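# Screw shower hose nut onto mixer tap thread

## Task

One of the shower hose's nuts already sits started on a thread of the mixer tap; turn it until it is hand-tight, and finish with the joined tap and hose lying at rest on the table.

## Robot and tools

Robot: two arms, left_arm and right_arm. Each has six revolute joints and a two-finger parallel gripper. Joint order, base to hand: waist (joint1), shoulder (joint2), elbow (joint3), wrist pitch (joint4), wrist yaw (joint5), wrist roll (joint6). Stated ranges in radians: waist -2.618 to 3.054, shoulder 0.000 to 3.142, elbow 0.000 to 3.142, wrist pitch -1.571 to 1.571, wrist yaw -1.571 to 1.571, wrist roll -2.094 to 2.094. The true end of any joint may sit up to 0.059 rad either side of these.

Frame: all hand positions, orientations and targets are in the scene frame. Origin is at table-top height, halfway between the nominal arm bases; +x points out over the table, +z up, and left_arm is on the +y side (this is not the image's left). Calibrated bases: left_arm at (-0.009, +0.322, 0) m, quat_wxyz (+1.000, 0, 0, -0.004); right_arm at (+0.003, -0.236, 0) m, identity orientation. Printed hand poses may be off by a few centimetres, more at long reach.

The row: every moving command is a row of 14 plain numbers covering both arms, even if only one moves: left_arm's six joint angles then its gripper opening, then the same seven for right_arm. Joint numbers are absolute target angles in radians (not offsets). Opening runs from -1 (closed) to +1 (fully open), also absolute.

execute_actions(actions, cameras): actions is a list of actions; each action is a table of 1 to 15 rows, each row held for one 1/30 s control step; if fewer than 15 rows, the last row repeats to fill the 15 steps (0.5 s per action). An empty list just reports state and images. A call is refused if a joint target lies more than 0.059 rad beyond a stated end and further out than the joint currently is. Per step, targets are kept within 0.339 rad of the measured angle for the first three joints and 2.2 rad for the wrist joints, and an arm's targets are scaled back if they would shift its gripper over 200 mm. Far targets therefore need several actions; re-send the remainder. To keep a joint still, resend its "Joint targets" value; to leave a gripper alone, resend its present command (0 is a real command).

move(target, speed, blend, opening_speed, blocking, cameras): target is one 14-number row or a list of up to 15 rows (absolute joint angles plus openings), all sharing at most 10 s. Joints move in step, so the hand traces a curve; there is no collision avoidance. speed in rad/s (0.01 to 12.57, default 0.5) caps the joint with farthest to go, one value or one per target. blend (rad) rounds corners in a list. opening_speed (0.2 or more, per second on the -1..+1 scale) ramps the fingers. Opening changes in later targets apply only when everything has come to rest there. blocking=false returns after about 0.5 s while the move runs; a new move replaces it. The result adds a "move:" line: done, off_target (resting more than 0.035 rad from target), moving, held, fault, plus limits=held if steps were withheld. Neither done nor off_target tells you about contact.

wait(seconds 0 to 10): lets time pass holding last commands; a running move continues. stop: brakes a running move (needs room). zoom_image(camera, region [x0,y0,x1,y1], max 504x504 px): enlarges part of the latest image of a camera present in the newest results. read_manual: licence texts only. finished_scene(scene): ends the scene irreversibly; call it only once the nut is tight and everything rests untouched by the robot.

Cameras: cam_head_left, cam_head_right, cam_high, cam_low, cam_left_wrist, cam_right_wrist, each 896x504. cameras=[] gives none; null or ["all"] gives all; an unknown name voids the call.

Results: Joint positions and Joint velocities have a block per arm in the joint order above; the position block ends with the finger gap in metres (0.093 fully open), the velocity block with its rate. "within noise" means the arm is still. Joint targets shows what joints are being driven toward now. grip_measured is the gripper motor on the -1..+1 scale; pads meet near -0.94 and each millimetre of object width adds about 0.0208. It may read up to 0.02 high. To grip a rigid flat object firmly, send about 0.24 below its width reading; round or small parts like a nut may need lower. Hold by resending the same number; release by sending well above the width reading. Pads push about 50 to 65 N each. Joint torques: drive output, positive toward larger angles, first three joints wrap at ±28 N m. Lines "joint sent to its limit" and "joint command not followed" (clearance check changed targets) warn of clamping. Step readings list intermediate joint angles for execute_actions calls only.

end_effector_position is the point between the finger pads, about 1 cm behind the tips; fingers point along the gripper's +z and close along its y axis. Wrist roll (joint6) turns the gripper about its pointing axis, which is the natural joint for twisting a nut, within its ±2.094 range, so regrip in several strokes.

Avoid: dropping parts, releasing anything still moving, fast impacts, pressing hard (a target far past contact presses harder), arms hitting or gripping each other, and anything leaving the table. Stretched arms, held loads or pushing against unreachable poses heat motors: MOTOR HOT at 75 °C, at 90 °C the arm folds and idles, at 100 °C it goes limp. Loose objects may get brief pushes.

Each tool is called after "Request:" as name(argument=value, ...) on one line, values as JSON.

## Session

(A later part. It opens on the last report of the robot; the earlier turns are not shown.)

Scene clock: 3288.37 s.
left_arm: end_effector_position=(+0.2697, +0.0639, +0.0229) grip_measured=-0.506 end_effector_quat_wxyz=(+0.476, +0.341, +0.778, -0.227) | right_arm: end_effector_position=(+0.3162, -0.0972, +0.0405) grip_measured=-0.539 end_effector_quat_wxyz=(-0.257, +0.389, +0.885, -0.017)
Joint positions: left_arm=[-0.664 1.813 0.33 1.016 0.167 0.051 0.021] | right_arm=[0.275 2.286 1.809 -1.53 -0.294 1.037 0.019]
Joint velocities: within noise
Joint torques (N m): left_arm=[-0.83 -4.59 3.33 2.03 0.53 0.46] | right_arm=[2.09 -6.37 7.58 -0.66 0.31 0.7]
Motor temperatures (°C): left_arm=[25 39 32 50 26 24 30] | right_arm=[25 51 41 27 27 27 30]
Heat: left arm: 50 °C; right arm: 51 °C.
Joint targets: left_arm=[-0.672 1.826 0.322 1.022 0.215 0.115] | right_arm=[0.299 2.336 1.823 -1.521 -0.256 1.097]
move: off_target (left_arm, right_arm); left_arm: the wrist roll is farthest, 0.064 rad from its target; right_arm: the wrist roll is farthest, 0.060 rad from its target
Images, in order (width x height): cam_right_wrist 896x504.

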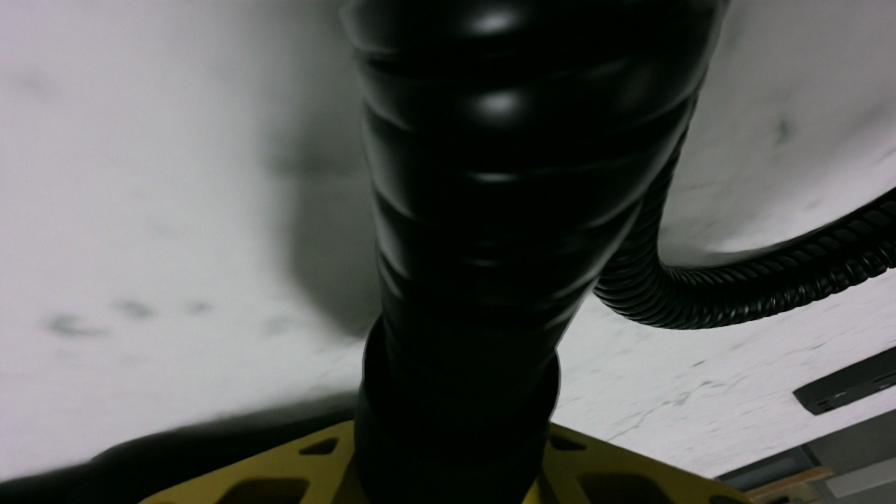

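Request:
move(target=[[-0.672,1.826,0.322,1.022,0.215,0.115,-0.8,0.299,2.336,1.823,-1.521,-0.256,1.06,0.3],[-0.672,1.826,0.322,1.022,0.215,0.115,-0.8,0.26,2.12,1.58,-1.36,-0.32,1.0,0.3],[-0.672,1.826,0.322,1.022,0.215,0.115,-0.8,0.2,1.91,1.34,-1.07,-0.438,0.9,0.3],[-0.672,1.826,0.322,1.022,0.215,0.115,-0.8,0.199,1.966,1.297,-1.015,-0.436,0.9,0.3]], speed=[0.5,1.0,1.0,0.5], blend=[0,0.05,0.02,0], opening_speed=3, cameras=["cam_right_wrist"])

Scene clock: 3294.13 s.
left_arm: end_effector_position=(+0.2690, +0.0633, +0.0228) grip_measured=-0.506 end_effector_quat_wxyz=(+0.478, +0.356, +0.772, -0.221) | right_arm: end_effector_position=(+0.3112, -0.1017, +0.0350) grip_measured=+0.298 end_effector_quat_wxyz=(-0.151, +0.349, +0.912, +0.157)
Joint positions: left_arm=[-0.664 1.813 0.33 1.015 0.172 0.086 0.021] | right_arm=[0.201 1.948 1.31 -1.025 -0.43 0.912 0.06]
Joint velocities: within noise
Joint torques (N m): left_arm=[-0.84 -4.6 3.29 2.04 0.48 0.14] | right_arm=[-0.1 -6.75 5.46 0.23 -0.2 0.01]
Motor temperatures (°C): left_arm=[25 39 32 50 26 25 30] | right_arm=[25 51 41 27 27 27 30]
Heat: left arm: 50 °C; right arm: 51 °C.
Joint targets: left_arm=[-0.672 1.826 0.322 1.022 0.215 0.115] | right_arm=[0.199 1.966 1.297 -1.015 -0.436 0.900]
move: off_target (left_arm); left_arm: the wrist yaw is farthest, 0.043 rad from its target
Images, in order (width x height): cam_right_wrist 896x504.

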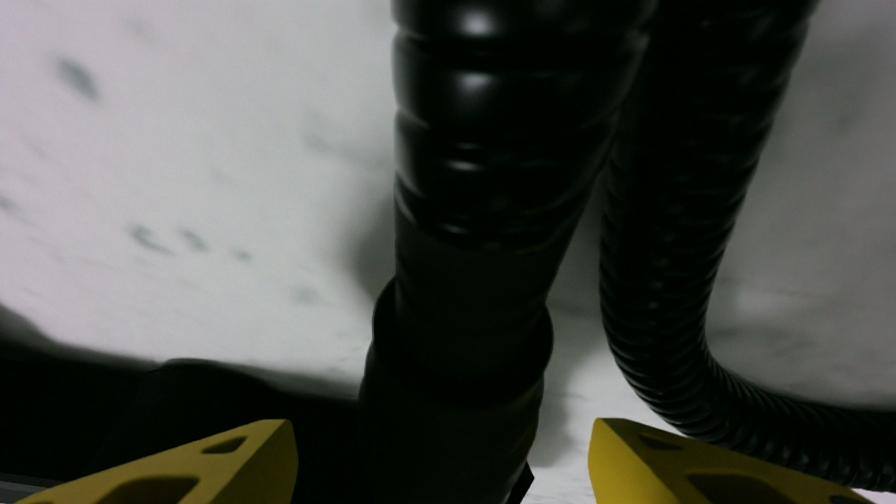

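Request:
move(target=[[-0.672,1.826,0.322,1.022,0.215,0.115,-0.8,0.199,1.966,1.297,-1.015,-0.436,0.9,-1.0],[-0.672,1.826,0.322,1.022,0.215,0.115,-0.8,0.236,2.057,1.463,-1.162,-0.371,0.955,-1.0]], speed=[0.5,0.6], opening_speed=3, cameras=[])

Request:
move(target=[[-0.672,1.826,0.322,1.022,0.215,0.115,-0.8,0.276,2.22,1.675,-1.377,-0.297,1.022,-1.0]], speed=[0.6], cameras=[])

Request:
move(target=[[-0.672,1.826,0.322,1.022,0.215,0.115,-0.8,0.299,2.336,1.823,-1.521,-0.256,1.067,-1.0]], speed=[0.6], cameras=["cam_right_wrist"])

Request:
move(target=[[-0.672,1.826,0.322,1.022,0.215,0.115,-0.8,0.299,2.336,1.823,-1.521,-0.256,1.067,0.3],[-0.672,1.826,0.322,1.022,0.215,0.115,-0.8,0.27,2.04,1.52,-1.34,-0.336,1.08,0.3],[-0.672,1.826,0.322,1.022,0.215,0.115,-0.8,0.4,1.6,1.4,-1.25,-0.1,1.3,0.0],[-0.672,1.826,0.322,1.022,0.215,0.115,-0.8,0.781,1.735,1.4,-1.288,0.385,1.63,0.0]], speed=[0.5,1.0,1.2,1.0], blend=[0,0.05,0.1,0], opening_speed=3, cameras=["cam_right_wrist"])

Request:
zoom_image(camera="cam_right_wrist", region=[370, 190, 470, 290])

Scene clock: 3304.53 s.
left_arm: end_effector_position=(+0.2693, +0.0636, +0.0227) grip_measured=-0.506 end_effector_quat_wxyz=(+0.476, +0.346, +0.776, -0.226) | right_arm: end_effector_position=(+0.3152, -0.0996, +0.0400) grip_measured=-0.542 end_effector_quat_wxyz=(-0.177, +0.350, +0.911, +0.125)
Joint positions: left_arm=[-0.664 1.813 0.33 1.015 0.17 0.062 0.021] | right_arm=[0.217 2.024 1.438 -1.155 -0.405 0.915 0.019]
Joint velocities: within noise
Joint torques (N m): left_arm=[-0.8 -4.64 3.32 2.05 0.51 0.38] | right_arm=[1.66 -6.09 8.99 -0.14 0.19 0.5]
Motor temperatures (°C): left_arm=[25 39 32 50 26 25 30] | right_arm=[25 51 40 27 27 27 30]
Heat: left arm: 50 °C; right arm: 51 °C.
Joint targets: left_arm=[-0.672 1.826 0.322 1.022 0.215 0.115] | right_arm=[0.236 2.057 1.463 -1.162 -0.371 0.955]
move: off_target (left_arm, right_arm); left_arm: the wrist roll is farthest, 0.053 rad from its target; right_arm: the wrist roll is farthest, 0.040 rad from its target
No camera images: "cameras" was empty.

Scene clock: 3305.40 s.
left_arm: end_effector_position=(+0.2707, +0.0648, +0.0229) grip_measured=-0.506 end_effector_quat_wxyz=(+0.476, +0.337, +0.780, -0.227) | right_arm: end_effector_position=(+0.3191, -0.0966, +0.0433) grip_measured=-0.540 end_effector_quat_wxyz=(-0.223, +0.363, +0.903, +0.054)
Joint positions: left_arm=[-0.663 1.813 0.33 1.016 0.163 0.044 0.021] | right_arm=[0.249 2.171 1.662 -1.375 -0.348 0.958 0.019]
Joint velocities: within noise
Joint torques (N m): left_arm=[-0.91 -4.57 3.36 2.03 0.56 0.54] | right_arm=[2.32 -5.83 7.72 -0.45 0.39 0.74]
Motor temperatures (°C): left_arm=[25 39 32 50 26 25 30] | right_arm=[25 51 41 27 27 27 30]
Heat: left arm: 50 °C; right arm: 51 °C.
Joint targets: left_arm=[-0.672 1.826 0.322 1.022 0.215 0.115] | right_arm=[0.276 2.220 1.675 -1.377 -0.297 1.022]
move: off_target (left_arm, right_arm); left_arm: the wrist roll is farthest, 0.071 rad from its target; right_arm: the wrist roll is farthest, 0.064 rad from its target
No camera images: "cameras" was empty.

Scene clock: 3306.23 s.
left_arm: end_effector_position=(+0.2707, +0.0648, +0.0229) grip_measured=-0.506 end_effector_quat_wxyz=(+0.476, +0.337, +0.780, -0.227) | right_arm: end_effector_position=(+0.3193, -0.0964, +0.0434) grip_measured=-0.540 end_effector_quat_wxyz=(-0.255, +0.378, +0.890, -0.003)
Joint positions: left_arm=[-0.663 1.813 0.33 1.016 0.163 0.043 0.021] | right_arm=[0.268 2.281 1.816 -1.527 -0.307 1.005 0.019]
Joint velocities: within noise
Joint torques (N m): left_arm=[-0.96 -4.6 3.34 2.04 0.57 0.53] | right_arm=[2.59 -5.9 7.04 -0.64 0.43 0.7]
Motor temperatures (°C): left_arm=[25 39 32 50 26 25 30] | right_arm=[25 51 41 27 27 27 30]
Heat: left arm: 50 °C; right arm: 51 °C.
Joint targets: left_arm=[-0.672 1.826 0.322 1.022 0.215 0.115] | right_arm=[0.299 2.336 1.823 -1.521 -0.256 1.067]
move: off_target (left_arm, right_arm); left_arm: the wrist roll is farthest, 0.072 rad from its target; right_arm: the wrist roll is farthest, 0.062 rad from its target
Images, in order (width x height): cam_right_wrist 896x504.

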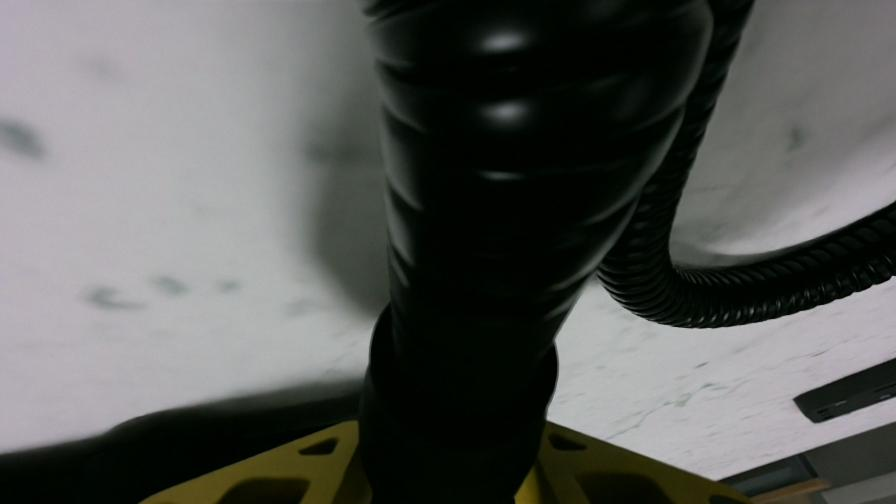

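Scene clock: 3310.67 s.
left_arm: end_effector_position=(+0.2689, +0.0633, +0.0228) grip_measured=-0.506 end_effector_quat_wxyz=(+0.478, +0.357, +0.771, -0.221) | right_arm: end_effector_position=(+0.2654, -0.0633, +0.1278) grip_measured=+0.002 end_effector_quat_wxyz=(+0.173, +0.397, +0.898, -0.074)
Joint positions: left_arm=[-0.663 1.813 0.33 1.015 0.176 0.088 0.021] | right_arm=[0.781 1.72 1.415 -1.279 0.378 1.616 0.045]
Joint velocities: within noise
Joint torques (N m): left_arm=[-0.92 -4.63 3.28 2.04 0.45 0.1] | right_arm=[0.06 -5.59 5.81 0.18 0.39 0.23]
Motor temperatures (°C): left_arm=[25 39 32 50 26 25 30] | right_arm=[25 51 41 27 27 27 30]
Heat: left arm: 50 °C; right arm: 51 °C.
Joint targets: left_arm=[-0.672 1.826 0.322 1.022 0.215 0.115] | right_arm=[0.781 1.735 1.400 -1.288 0.385 1.630]
move: off_target (left_arm); blend cut to 0 rad at target 3; left_arm: the wrist yaw is farthest, 0.039 rad from its target
Images, in order (width x height): cam_right_wrist 896x504.

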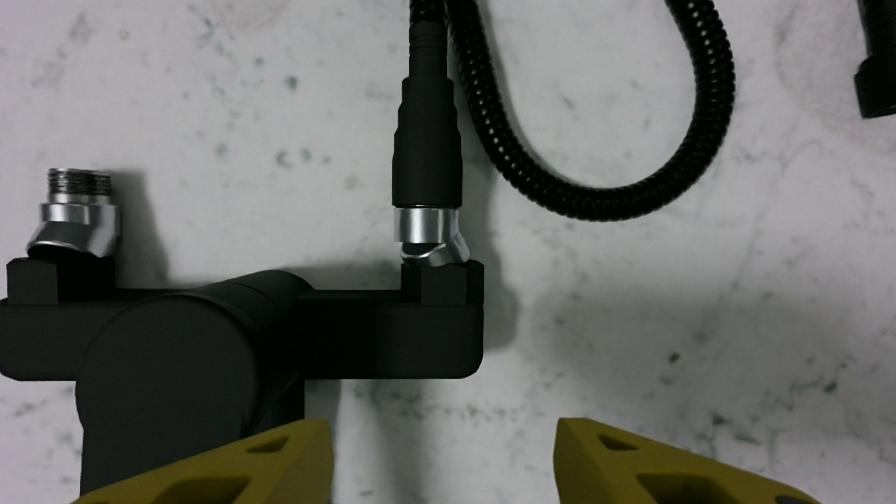

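Scaled by 5.040 from the camera's 896x504 image, which has a finer 1280x720 frame.

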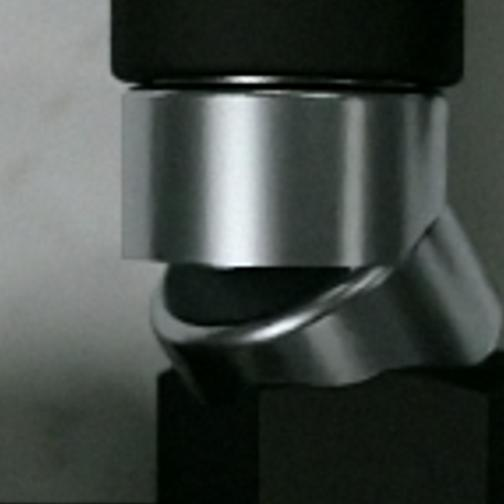

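Request:
move(target=[[-0.672,1.826,0.322,1.022,0.215,0.115,-0.8,0.4,1.55,1.35,-1.25,-0.1,1.3,0.3],[-0.672,1.826,0.322,1.022,0.215,0.115,-0.8,0.23,1.78,1.4,-1.2,-0.4,0.97,0.3],[-0.672,1.826,0.322,1.022,0.215,0.115,-0.8,0.206,1.924,1.358,-1.072,-0.438,0.88,0.3],[-0.672,1.826,0.322,1.022,0.215,0.115,-0.8,0.205,1.98,1.315,-1.017,-0.436,0.88,0.3],[-0.672,1.826,0.322,1.022,0.215,0.115,-0.8,0.205,1.98,1.315,-1.017,-0.436,0.88,-1.0]], speed=[1.2,1.0,0.8,0.5,0.5], blend=[0.1,0.05,0.02,0,0], opening_speed=3, cameras=["cam_right_wrist"])

Request:
move(target=[[-0.672,1.826,0.322,1.022,0.215,0.115,-0.8,0.243,2.072,1.483,-1.164,-0.371,0.935,-1.0],[-0.672,1.826,0.322,1.022,0.215,0.115,-0.8,0.283,2.235,1.695,-1.379,-0.297,1.0,-1.0],[-0.672,1.826,0.322,1.022,0.215,0.115,-0.8,0.306,2.351,1.843,-1.523,-0.256,1.045,-1.0]], speed=[0.6,0.6,0.6], cameras=["cam_right_wrist"])

Request:
move(target=[[-0.672,1.826,0.322,1.022,0.215,0.115,-0.8,0.306,2.351,1.843,-1.523,-0.256,1.045,0.3],[-0.672,1.826,0.322,1.022,0.215,0.115,-0.8,0.27,2.135,1.6,-1.36,-0.32,0.98,0.3],[-0.672,1.826,0.322,1.022,0.215,0.115,-0.8,0.206,1.924,1.358,-1.072,-0.438,0.88,0.3],[-0.672,1.826,0.322,1.022,0.215,0.115,-0.8,0.205,1.98,1.315,-1.017,-0.436,0.88,0.3],[-0.672,1.826,0.322,1.022,0.215,0.115,-0.8,0.205,1.98,1.315,-1.017,-0.436,0.88,-1.0],[-0.672,1.826,0.322,1.022,0.215,0.115,-0.8,0.243,2.072,1.483,-1.164,-0.371,0.935,-1.0],[-0.672,1.826,0.322,1.022,0.215,0.115,-0.8,0.283,2.235,1.695,-1.379,-0.297,1.0,-1.0],[-0.672,1.826,0.322,1.022,0.215,0.115,-0.8,0.306,2.351,1.843,-1.523,-0.256,1.045,-1.0]], speed=[0.5,1.0,1.0,0.5,0.5,0.6,0.6,0.6], blend=[0,0.05,0.02,0,0,0.05,0.05,0], opening_speed=3, cameras=["cam_right_wrist"])

Request:
move(target=[[-0.672,1.826,0.322,1.022,0.215,0.115,-0.8,0.306,2.351,1.843,-1.523,-0.256,1.045,0.3],[-0.672,1.826,0.322,1.022,0.215,0.115,-0.8,0.28,2.06,1.54,-1.34,-0.336,1.06,0.3],[-0.672,1.826,0.322,1.022,0.215,0.115,-0.8,0.4,1.6,1.4,-1.25,-0.1,1.3,0.0],[-0.672,1.826,0.322,1.022,0.215,0.115,-0.8,0.781,1.735,1.4,-1.288,0.385,1.63,0.0]], speed=[0.5,1.0,1.2,1.0], blend=[0,0.05,0.1,0], opening_speed=3, cameras=["cam_right_wrist"])

Request:
zoom_image(camera="cam_right_wrist", region=[360, 190, 460, 290])

Scene clock: 3331.23 s.
left_arm: end_effector_position=(+0.2689, +0.0633, +0.0228) grip_measured=-0.506 end_effector_quat_wxyz=(+0.478, +0.357, +0.771, -0.221) | right_arm: end_effector_position=(+0.3112, -0.0997, +0.0311) grip_measured=-0.546 end_effector_quat_wxyz=(-0.157, +0.344, +0.913, +0.154)
Joint positions: left_arm=[-0.663 1.813 0.33 1.015 0.176 0.088 0.021] | right_arm=[0.207 1.97 1.322 -1.031 -0.431 0.903 0.019]
Joint velocities: within noise
Joint torques (N m): left_arm=[-0.94 -4.6 3.36 2.04 0.46 0.11] | right_arm=[-0.05 -7.45 5.94 0.26 -0.19 -0.1]
Motor temperatures (°C): left_arm=[25 39 32 50 26 24 30] | right_arm=[25 50 41 26 27 27 30]
Heat: left arm: 50 °C; right arm: 50 °C.
Joint targets: left_arm=[-0.672 1.826 0.322 1.022 0.215 0.115] | right_arm=[0.205 1.980 1.315 -1.017 -0.436 0.880]
move: off_target (left_arm); left_arm: the wrist yaw is farthest, 0.039 rad from its target
Images, in order (width x height): cam_right_wrist 896x504.

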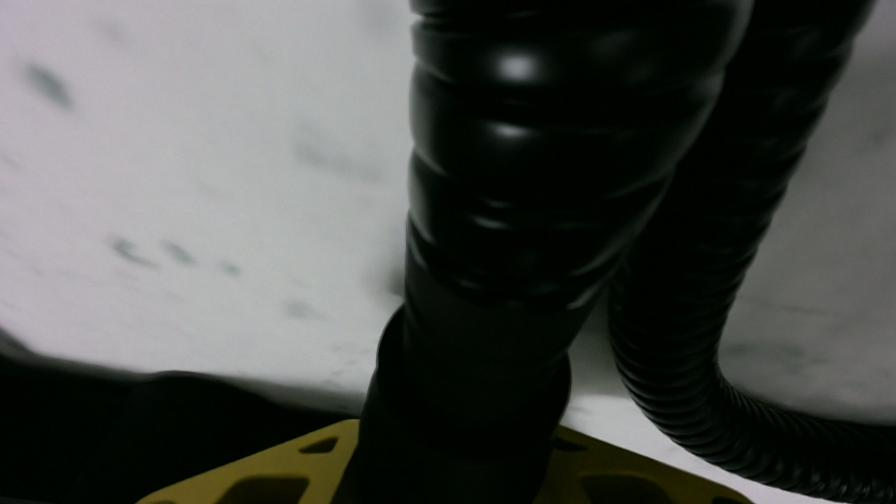

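Scene clock: 3332.87 s.
left_arm: end_effector_position=(+0.2722, +0.0661, +0.0231) grip_measured=-0.506 end_effector_quat_wxyz=(+0.476, +0.327, +0.784, -0.228) | right_arm: end_effector_position=(+0.3224, -0.0937, +0.0420) grip_measured=-0.534 end_effector_quat_wxyz=(-0.258, +0.370, +0.893, +0.004)
Joint positions: left_arm=[-0.661 1.813 0.33 1.017 0.155 0.026 0.021] | right_arm=[0.269 2.296 1.835 -1.53 -0.317 0.987 0.02]
Joint velocities: within noise
Joint torques (N m): left_arm=[-1.21 -4.64 3.33 2.03 0.64 0.71] | right_arm=[3.15 -6.09 7.12 -0.63 0.52 0.68]
Motor temperatures (°C): left_arm=[25 39 32 50 26 25 30] | right_arm=[25 50 41 26 27 27 30]
Heat: left arm: 50 °C; right arm: 50 °C.
Joint targets: left_arm=[-0.672 1.826 0.322 1.022 0.215 0.115] | right_arm=[0.306 2.351 1.843 -1.523 -0.256 1.045]
move: off_target (left_arm, right_arm); left_arm: the wrist roll is farthest, 0.089 rad from its target; right_arm: the wrist yaw is farthest, 0.061 rad from its target
Images, in order (width x height): cam_right_wrist 896x504.

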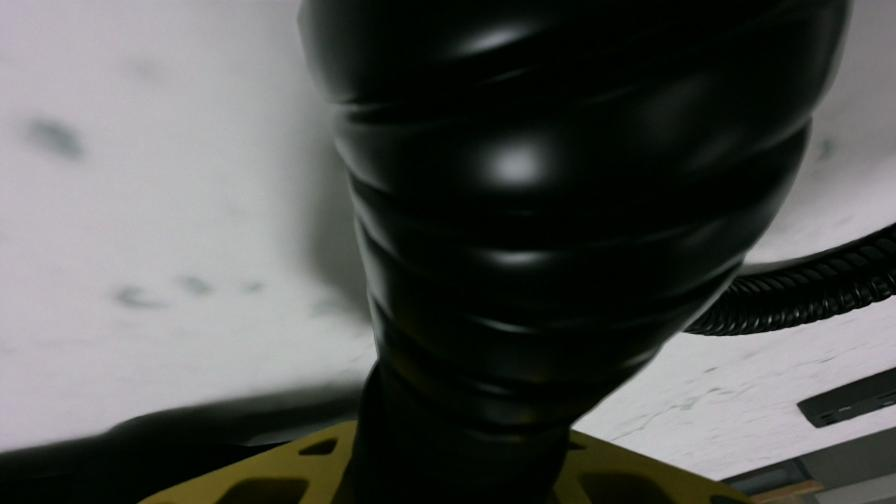

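Scene clock: 3338.37 s.
left_arm: end_effector_position=(+0.2730, +0.0669, +0.0229) grip_measured=-0.505 end_effector_quat_wxyz=(+0.477, +0.328, +0.784, -0.224) | right_arm: end_effector_position=(+0.3233, -0.0932, +0.0422) grip_measured=-0.538 end_effector_quat_wxyz=(-0.255, +0.368, +0.894, +0.006)
Joint positions: left_arm=[-0.661 1.813 0.33 1.017 0.148 0.032 0.021] | right_arm=[0.27 2.295 1.836 -1.526 -0.317 0.983 0.019]
Joint velocities: within noise
Joint torques (N m): left_arm=[-1.22 -4.6 3.32 2.01 0.71 0.64] | right_arm=[3.07 -6 7.04 -0.65 0.52 0.71]
Motor temperatures (°C): left_arm=[25 39 32 50 27 25 30] | right_arm=[25 50 41 26 27 27 30]
Heat: left arm: 50 °C; right arm: 50 °C.
Joint targets: left_arm=[-0.672 1.826 0.322 1.022 0.215 0.115] | right_arm=[0.306 2.351 1.843 -1.523 -0.256 1.045]
move: off_target (left_arm, right_arm); left_arm: the wrist roll is farthest, 0.083 rad from its target; right_arm: the wrist roll is farthest, 0.062 rad from its target
Images, in order (width x height): cam_right_wrist 896x504.

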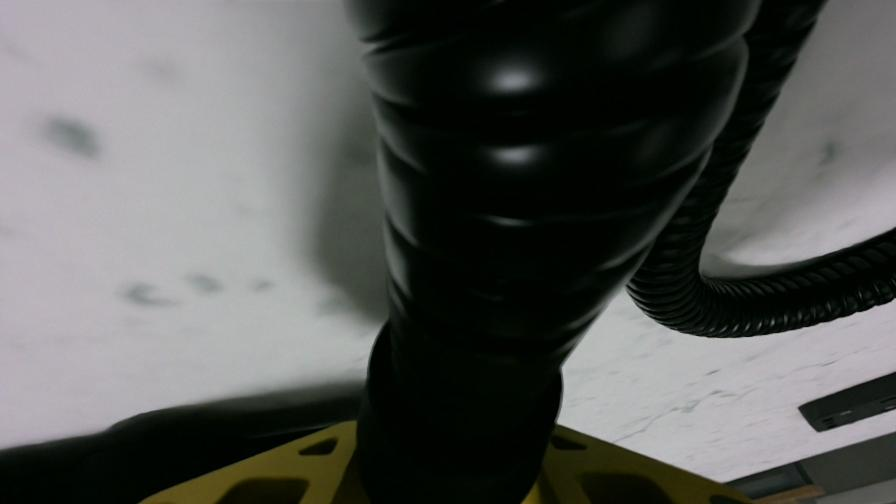

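Scene clock: 3342.77 s.
left_arm: end_effector_position=(+0.2705, +0.0648, +0.0227) grip_measured=-0.505 end_effector_quat_wxyz=(+0.479, +0.353, +0.773, -0.219) | right_arm: end_effector_position=(+0.2653, -0.0631, +0.1278) grip_measured=+0.002 end_effector_quat_wxyz=(+0.173, +0.397, +0.898, -0.074)
Joint positions: left_arm=[-0.661 1.813 0.33 1.015 0.168 0.084 0.021] | right_arm=[0.782 1.72 1.415 -1.279 0.378 1.616 0.045]
Joint velocities: within noise
Joint torques (N m): left_arm=[-1.16 -4.59 3.32 2.03 0.52 0.15] | right_arm=[-0.01 -5.59 5.81 0.18 0.4 0.25]
Motor temperatures (°C): left_arm=[25 39 32 50 27 25 30] | right_arm=[25 50 41 26 27 27 30]
Heat: left arm: 50 °C; right arm: 50 °C.
Joint targets: left_arm=[-0.672 1.826 0.322 1.022 0.215 0.115] | right_arm=[0.781 1.735 1.400 -1.288 0.385 1.630]
move: off_target (left_arm); blend cut to 0 rad at target 3; left_arm: the wrist yaw is farthest, 0.047 rad from its target
Images, in order (width x height): cam_right_wrist 896x504.

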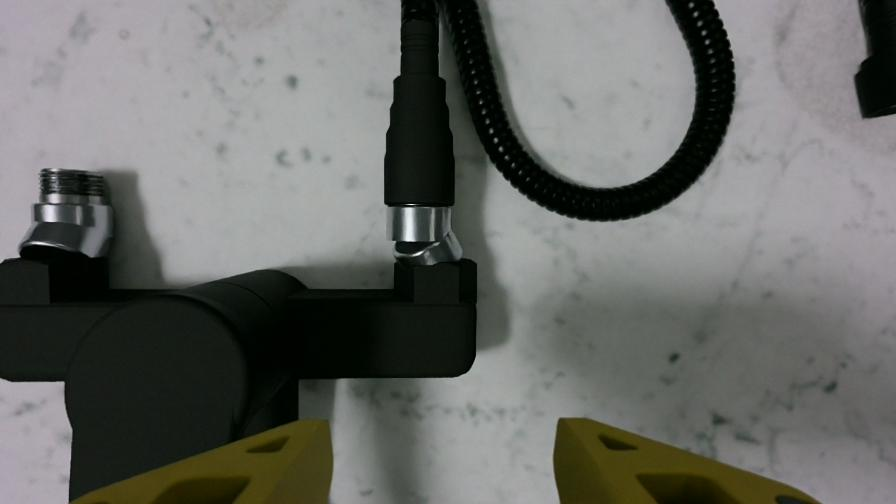

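Scaled by 5.040 from the camera's 896x504 image, which has a finer 1280x720 frame.

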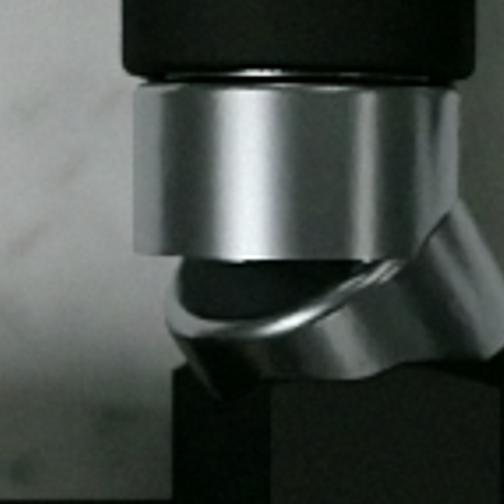

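Request:
move(target=[[-0.665,1.817,0.325,1.014,0.195,0.095,-0.8,0.5,1.55,1.35,-1.25,0,1.4,0.0],[-0.663,1.815,0.326,1.013,0.19,0.09,-0.8,0.55,0.6,0.8,-1.0,-0.1,1.15,0.0]], speed=[0.5,0.9], blend=[0.1,0], cameras=[])

Request:
move(target=[-0.663,1.815,0.326,1.013,0.19,0.09,0.0,0.55,0.6,0.8,-1.0,-0.1,1.15,0.0], opening_speed=0.5, cameras=["cam_head_left"])

Request:
move(target=[[-0.663,1.37,0.43,0.46,0.2,0.1,0.0,0.55,0.6,0.8,-1.0,-0.1,1.15,0.0],[-0.5,0.6,0.8,-0.5,0,0,0.0,0.5,0.5,0.8,-1.0,0,1.15,0.0]], blend=[0.1,0], speed=[0.4,0.9], cameras=["cam_head_left","cam_high"])

Scene clock: 3385.90 s.
left_arm: end_effector_position=(+0.2705, +0.0649, +0.0226) grip_measured=-0.505 end_effector_quat_wxyz=(+0.479, +0.352, +0.774, -0.219) | right_arm: end_effector_position=(+0.1657, -0.1197, +0.2016) grip_measured=+0.002 end_effector_quat_wxyz=(+0.217, +0.264, +0.886, +0.314)
Joint positions: left_arm=[-0.661 1.813 0.33 1.014 0.167 0.083 0.021] | right_arm=[0.544 0.605 0.816 -1.004 -0.093 1.162 0.045]
Joint velocities: within noise
Joint torques (N m): left_arm=[-0.25 -5.56 3.63 1.95 0.3 -0.09] | right_arm=[0.58 0.58 6.41 2.1 -0.01 -0.05]
Motor temperatures (°C): left_arm=[25 39 32 51 27 25 30] | right_arm=[25 49 40 27 27 27 30]
Heat: left arm: 51 °C; right arm: 49 °C.
Joint targets: left_arm=[-0.663 1.815 0.326 1.013 0.190 0.090] | right_arm=[0.550 0.600 0.800 -1.000 -0.100 1.150]
move: done
No camera images: "cameras" was empty.

Scene clock: 3387.70 s.
left_arm: end_effector_position=(+0.2687, +0.0632, +0.0228) grip_measured=-0.003 end_effector_quat_wxyz=(+0.477, +0.356, +0.772, -0.225) | right_arm: end_effector_position=(+0.1657, -0.1195, +0.2018) grip_measured=+0.002 end_effector_quat_wxyz=(+0.217, +0.264, +0.886, +0.314)
Joint positions: left_arm=[-0.661 1.813 0.33 1.014 0.182 0.083 0.045] | right_arm=[0.544 0.605 0.816 -1.003 -0.093 1.162 0.045]
Joint velocities: within noise
Joint torques (N m): left_arm=[-0.31 -5.5 3.67 1.95 0.18 -0.07] | right_arm=[0.58 0.58 6.39 2.11 -0.01 -0.02]
Motor temperatures (°C): left_arm=[25 39 32 51 27 25 30] | right_arm=[25 49 40 27 27 27 30]
Heat: left arm: 51 °C; right arm: 49 °C.
Joint targets: left_arm=[-0.663 1.815 0.326 1.013 0.190 0.090] | right_arm=[0.550 0.600 0.800 -1.000 -0.100 1.150]
move: done
Images, in order (width x height): cam_head_left 896x504.

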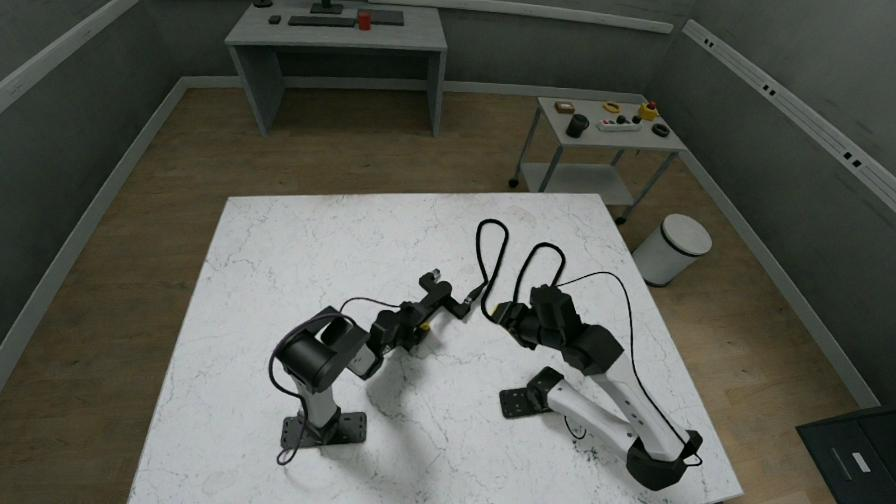

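Scene clock: 3391.03 s.
left_arm: end_effector_position=(+0.2186, +0.1906, +0.2904) grip_measured=-0.003 end_effector_quat_wxyz=(+0.568, +0.213, +0.780, -0.151) | right_arm: end_effector_position=(+0.1694, -0.1424, +0.2184) grip_measured=+0.002 end_effector_quat_wxyz=(+0.283, +0.290, +0.858, +0.317)
Joint positions: left_arm=[-0.507 0.599 0.778 -0.492 0.012 0.011 0.045] | right_arm=[0.506 0.508 0.816 -1.002 -0.008 1.161 0.045]
Joint velocities: within noise
Joint torques (N m): left_arm=[0.61 0.95 9.37 1.95 -0.04 -0.23] | right_arm=[-0.42 0.92 6.17 2.24 0.16 -0.02]
Motor temperatures (°C): left_arm=[25 39 32 50 27 25 30] | right_arm=[25 48 40 28 27 27 30]
Heat: left arm: 50 °C; right arm: 48 °C.
Joint targets: left_arm=[-0.500 0.600 0.800 -0.500 0.000 0.000] | right_arm=[0.500 0.500 0.800 -1.000 0.000 1.150]
move: done
Images, in order (width x height): cam_head_left 896x504, cam_high 896x504.

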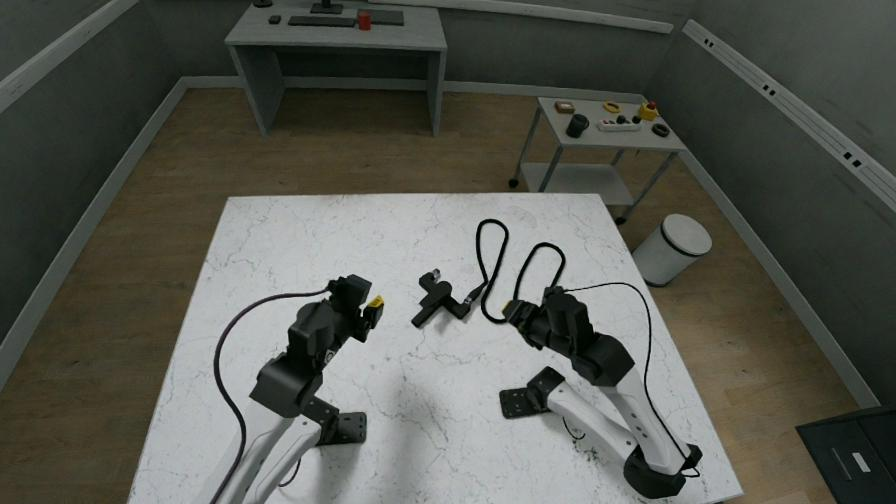

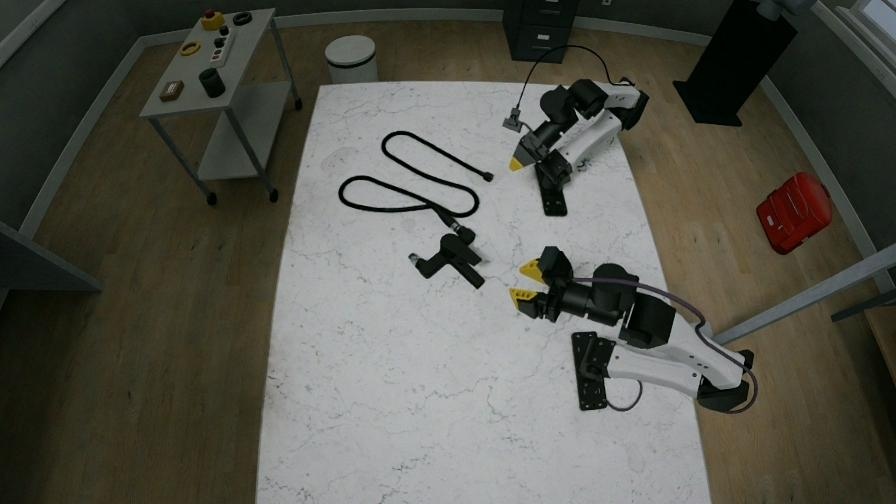

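Request:
zoom_image(camera="cam_high", region=[400, 190, 500, 290])

Scaled by 5.040 from the camera's 896x504 image, which has a finer 1280x720 frame.

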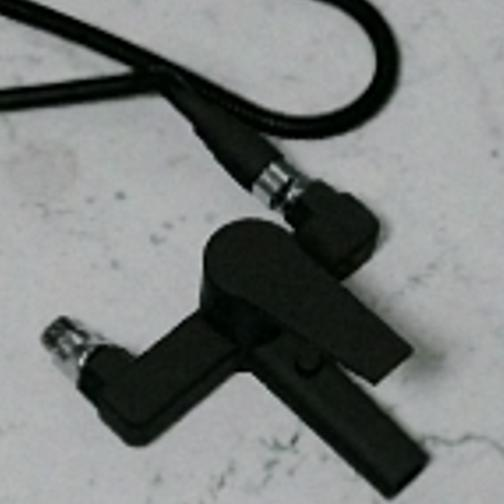

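Request:
finished_scene(scene=1)

The scene is finished: the task was done.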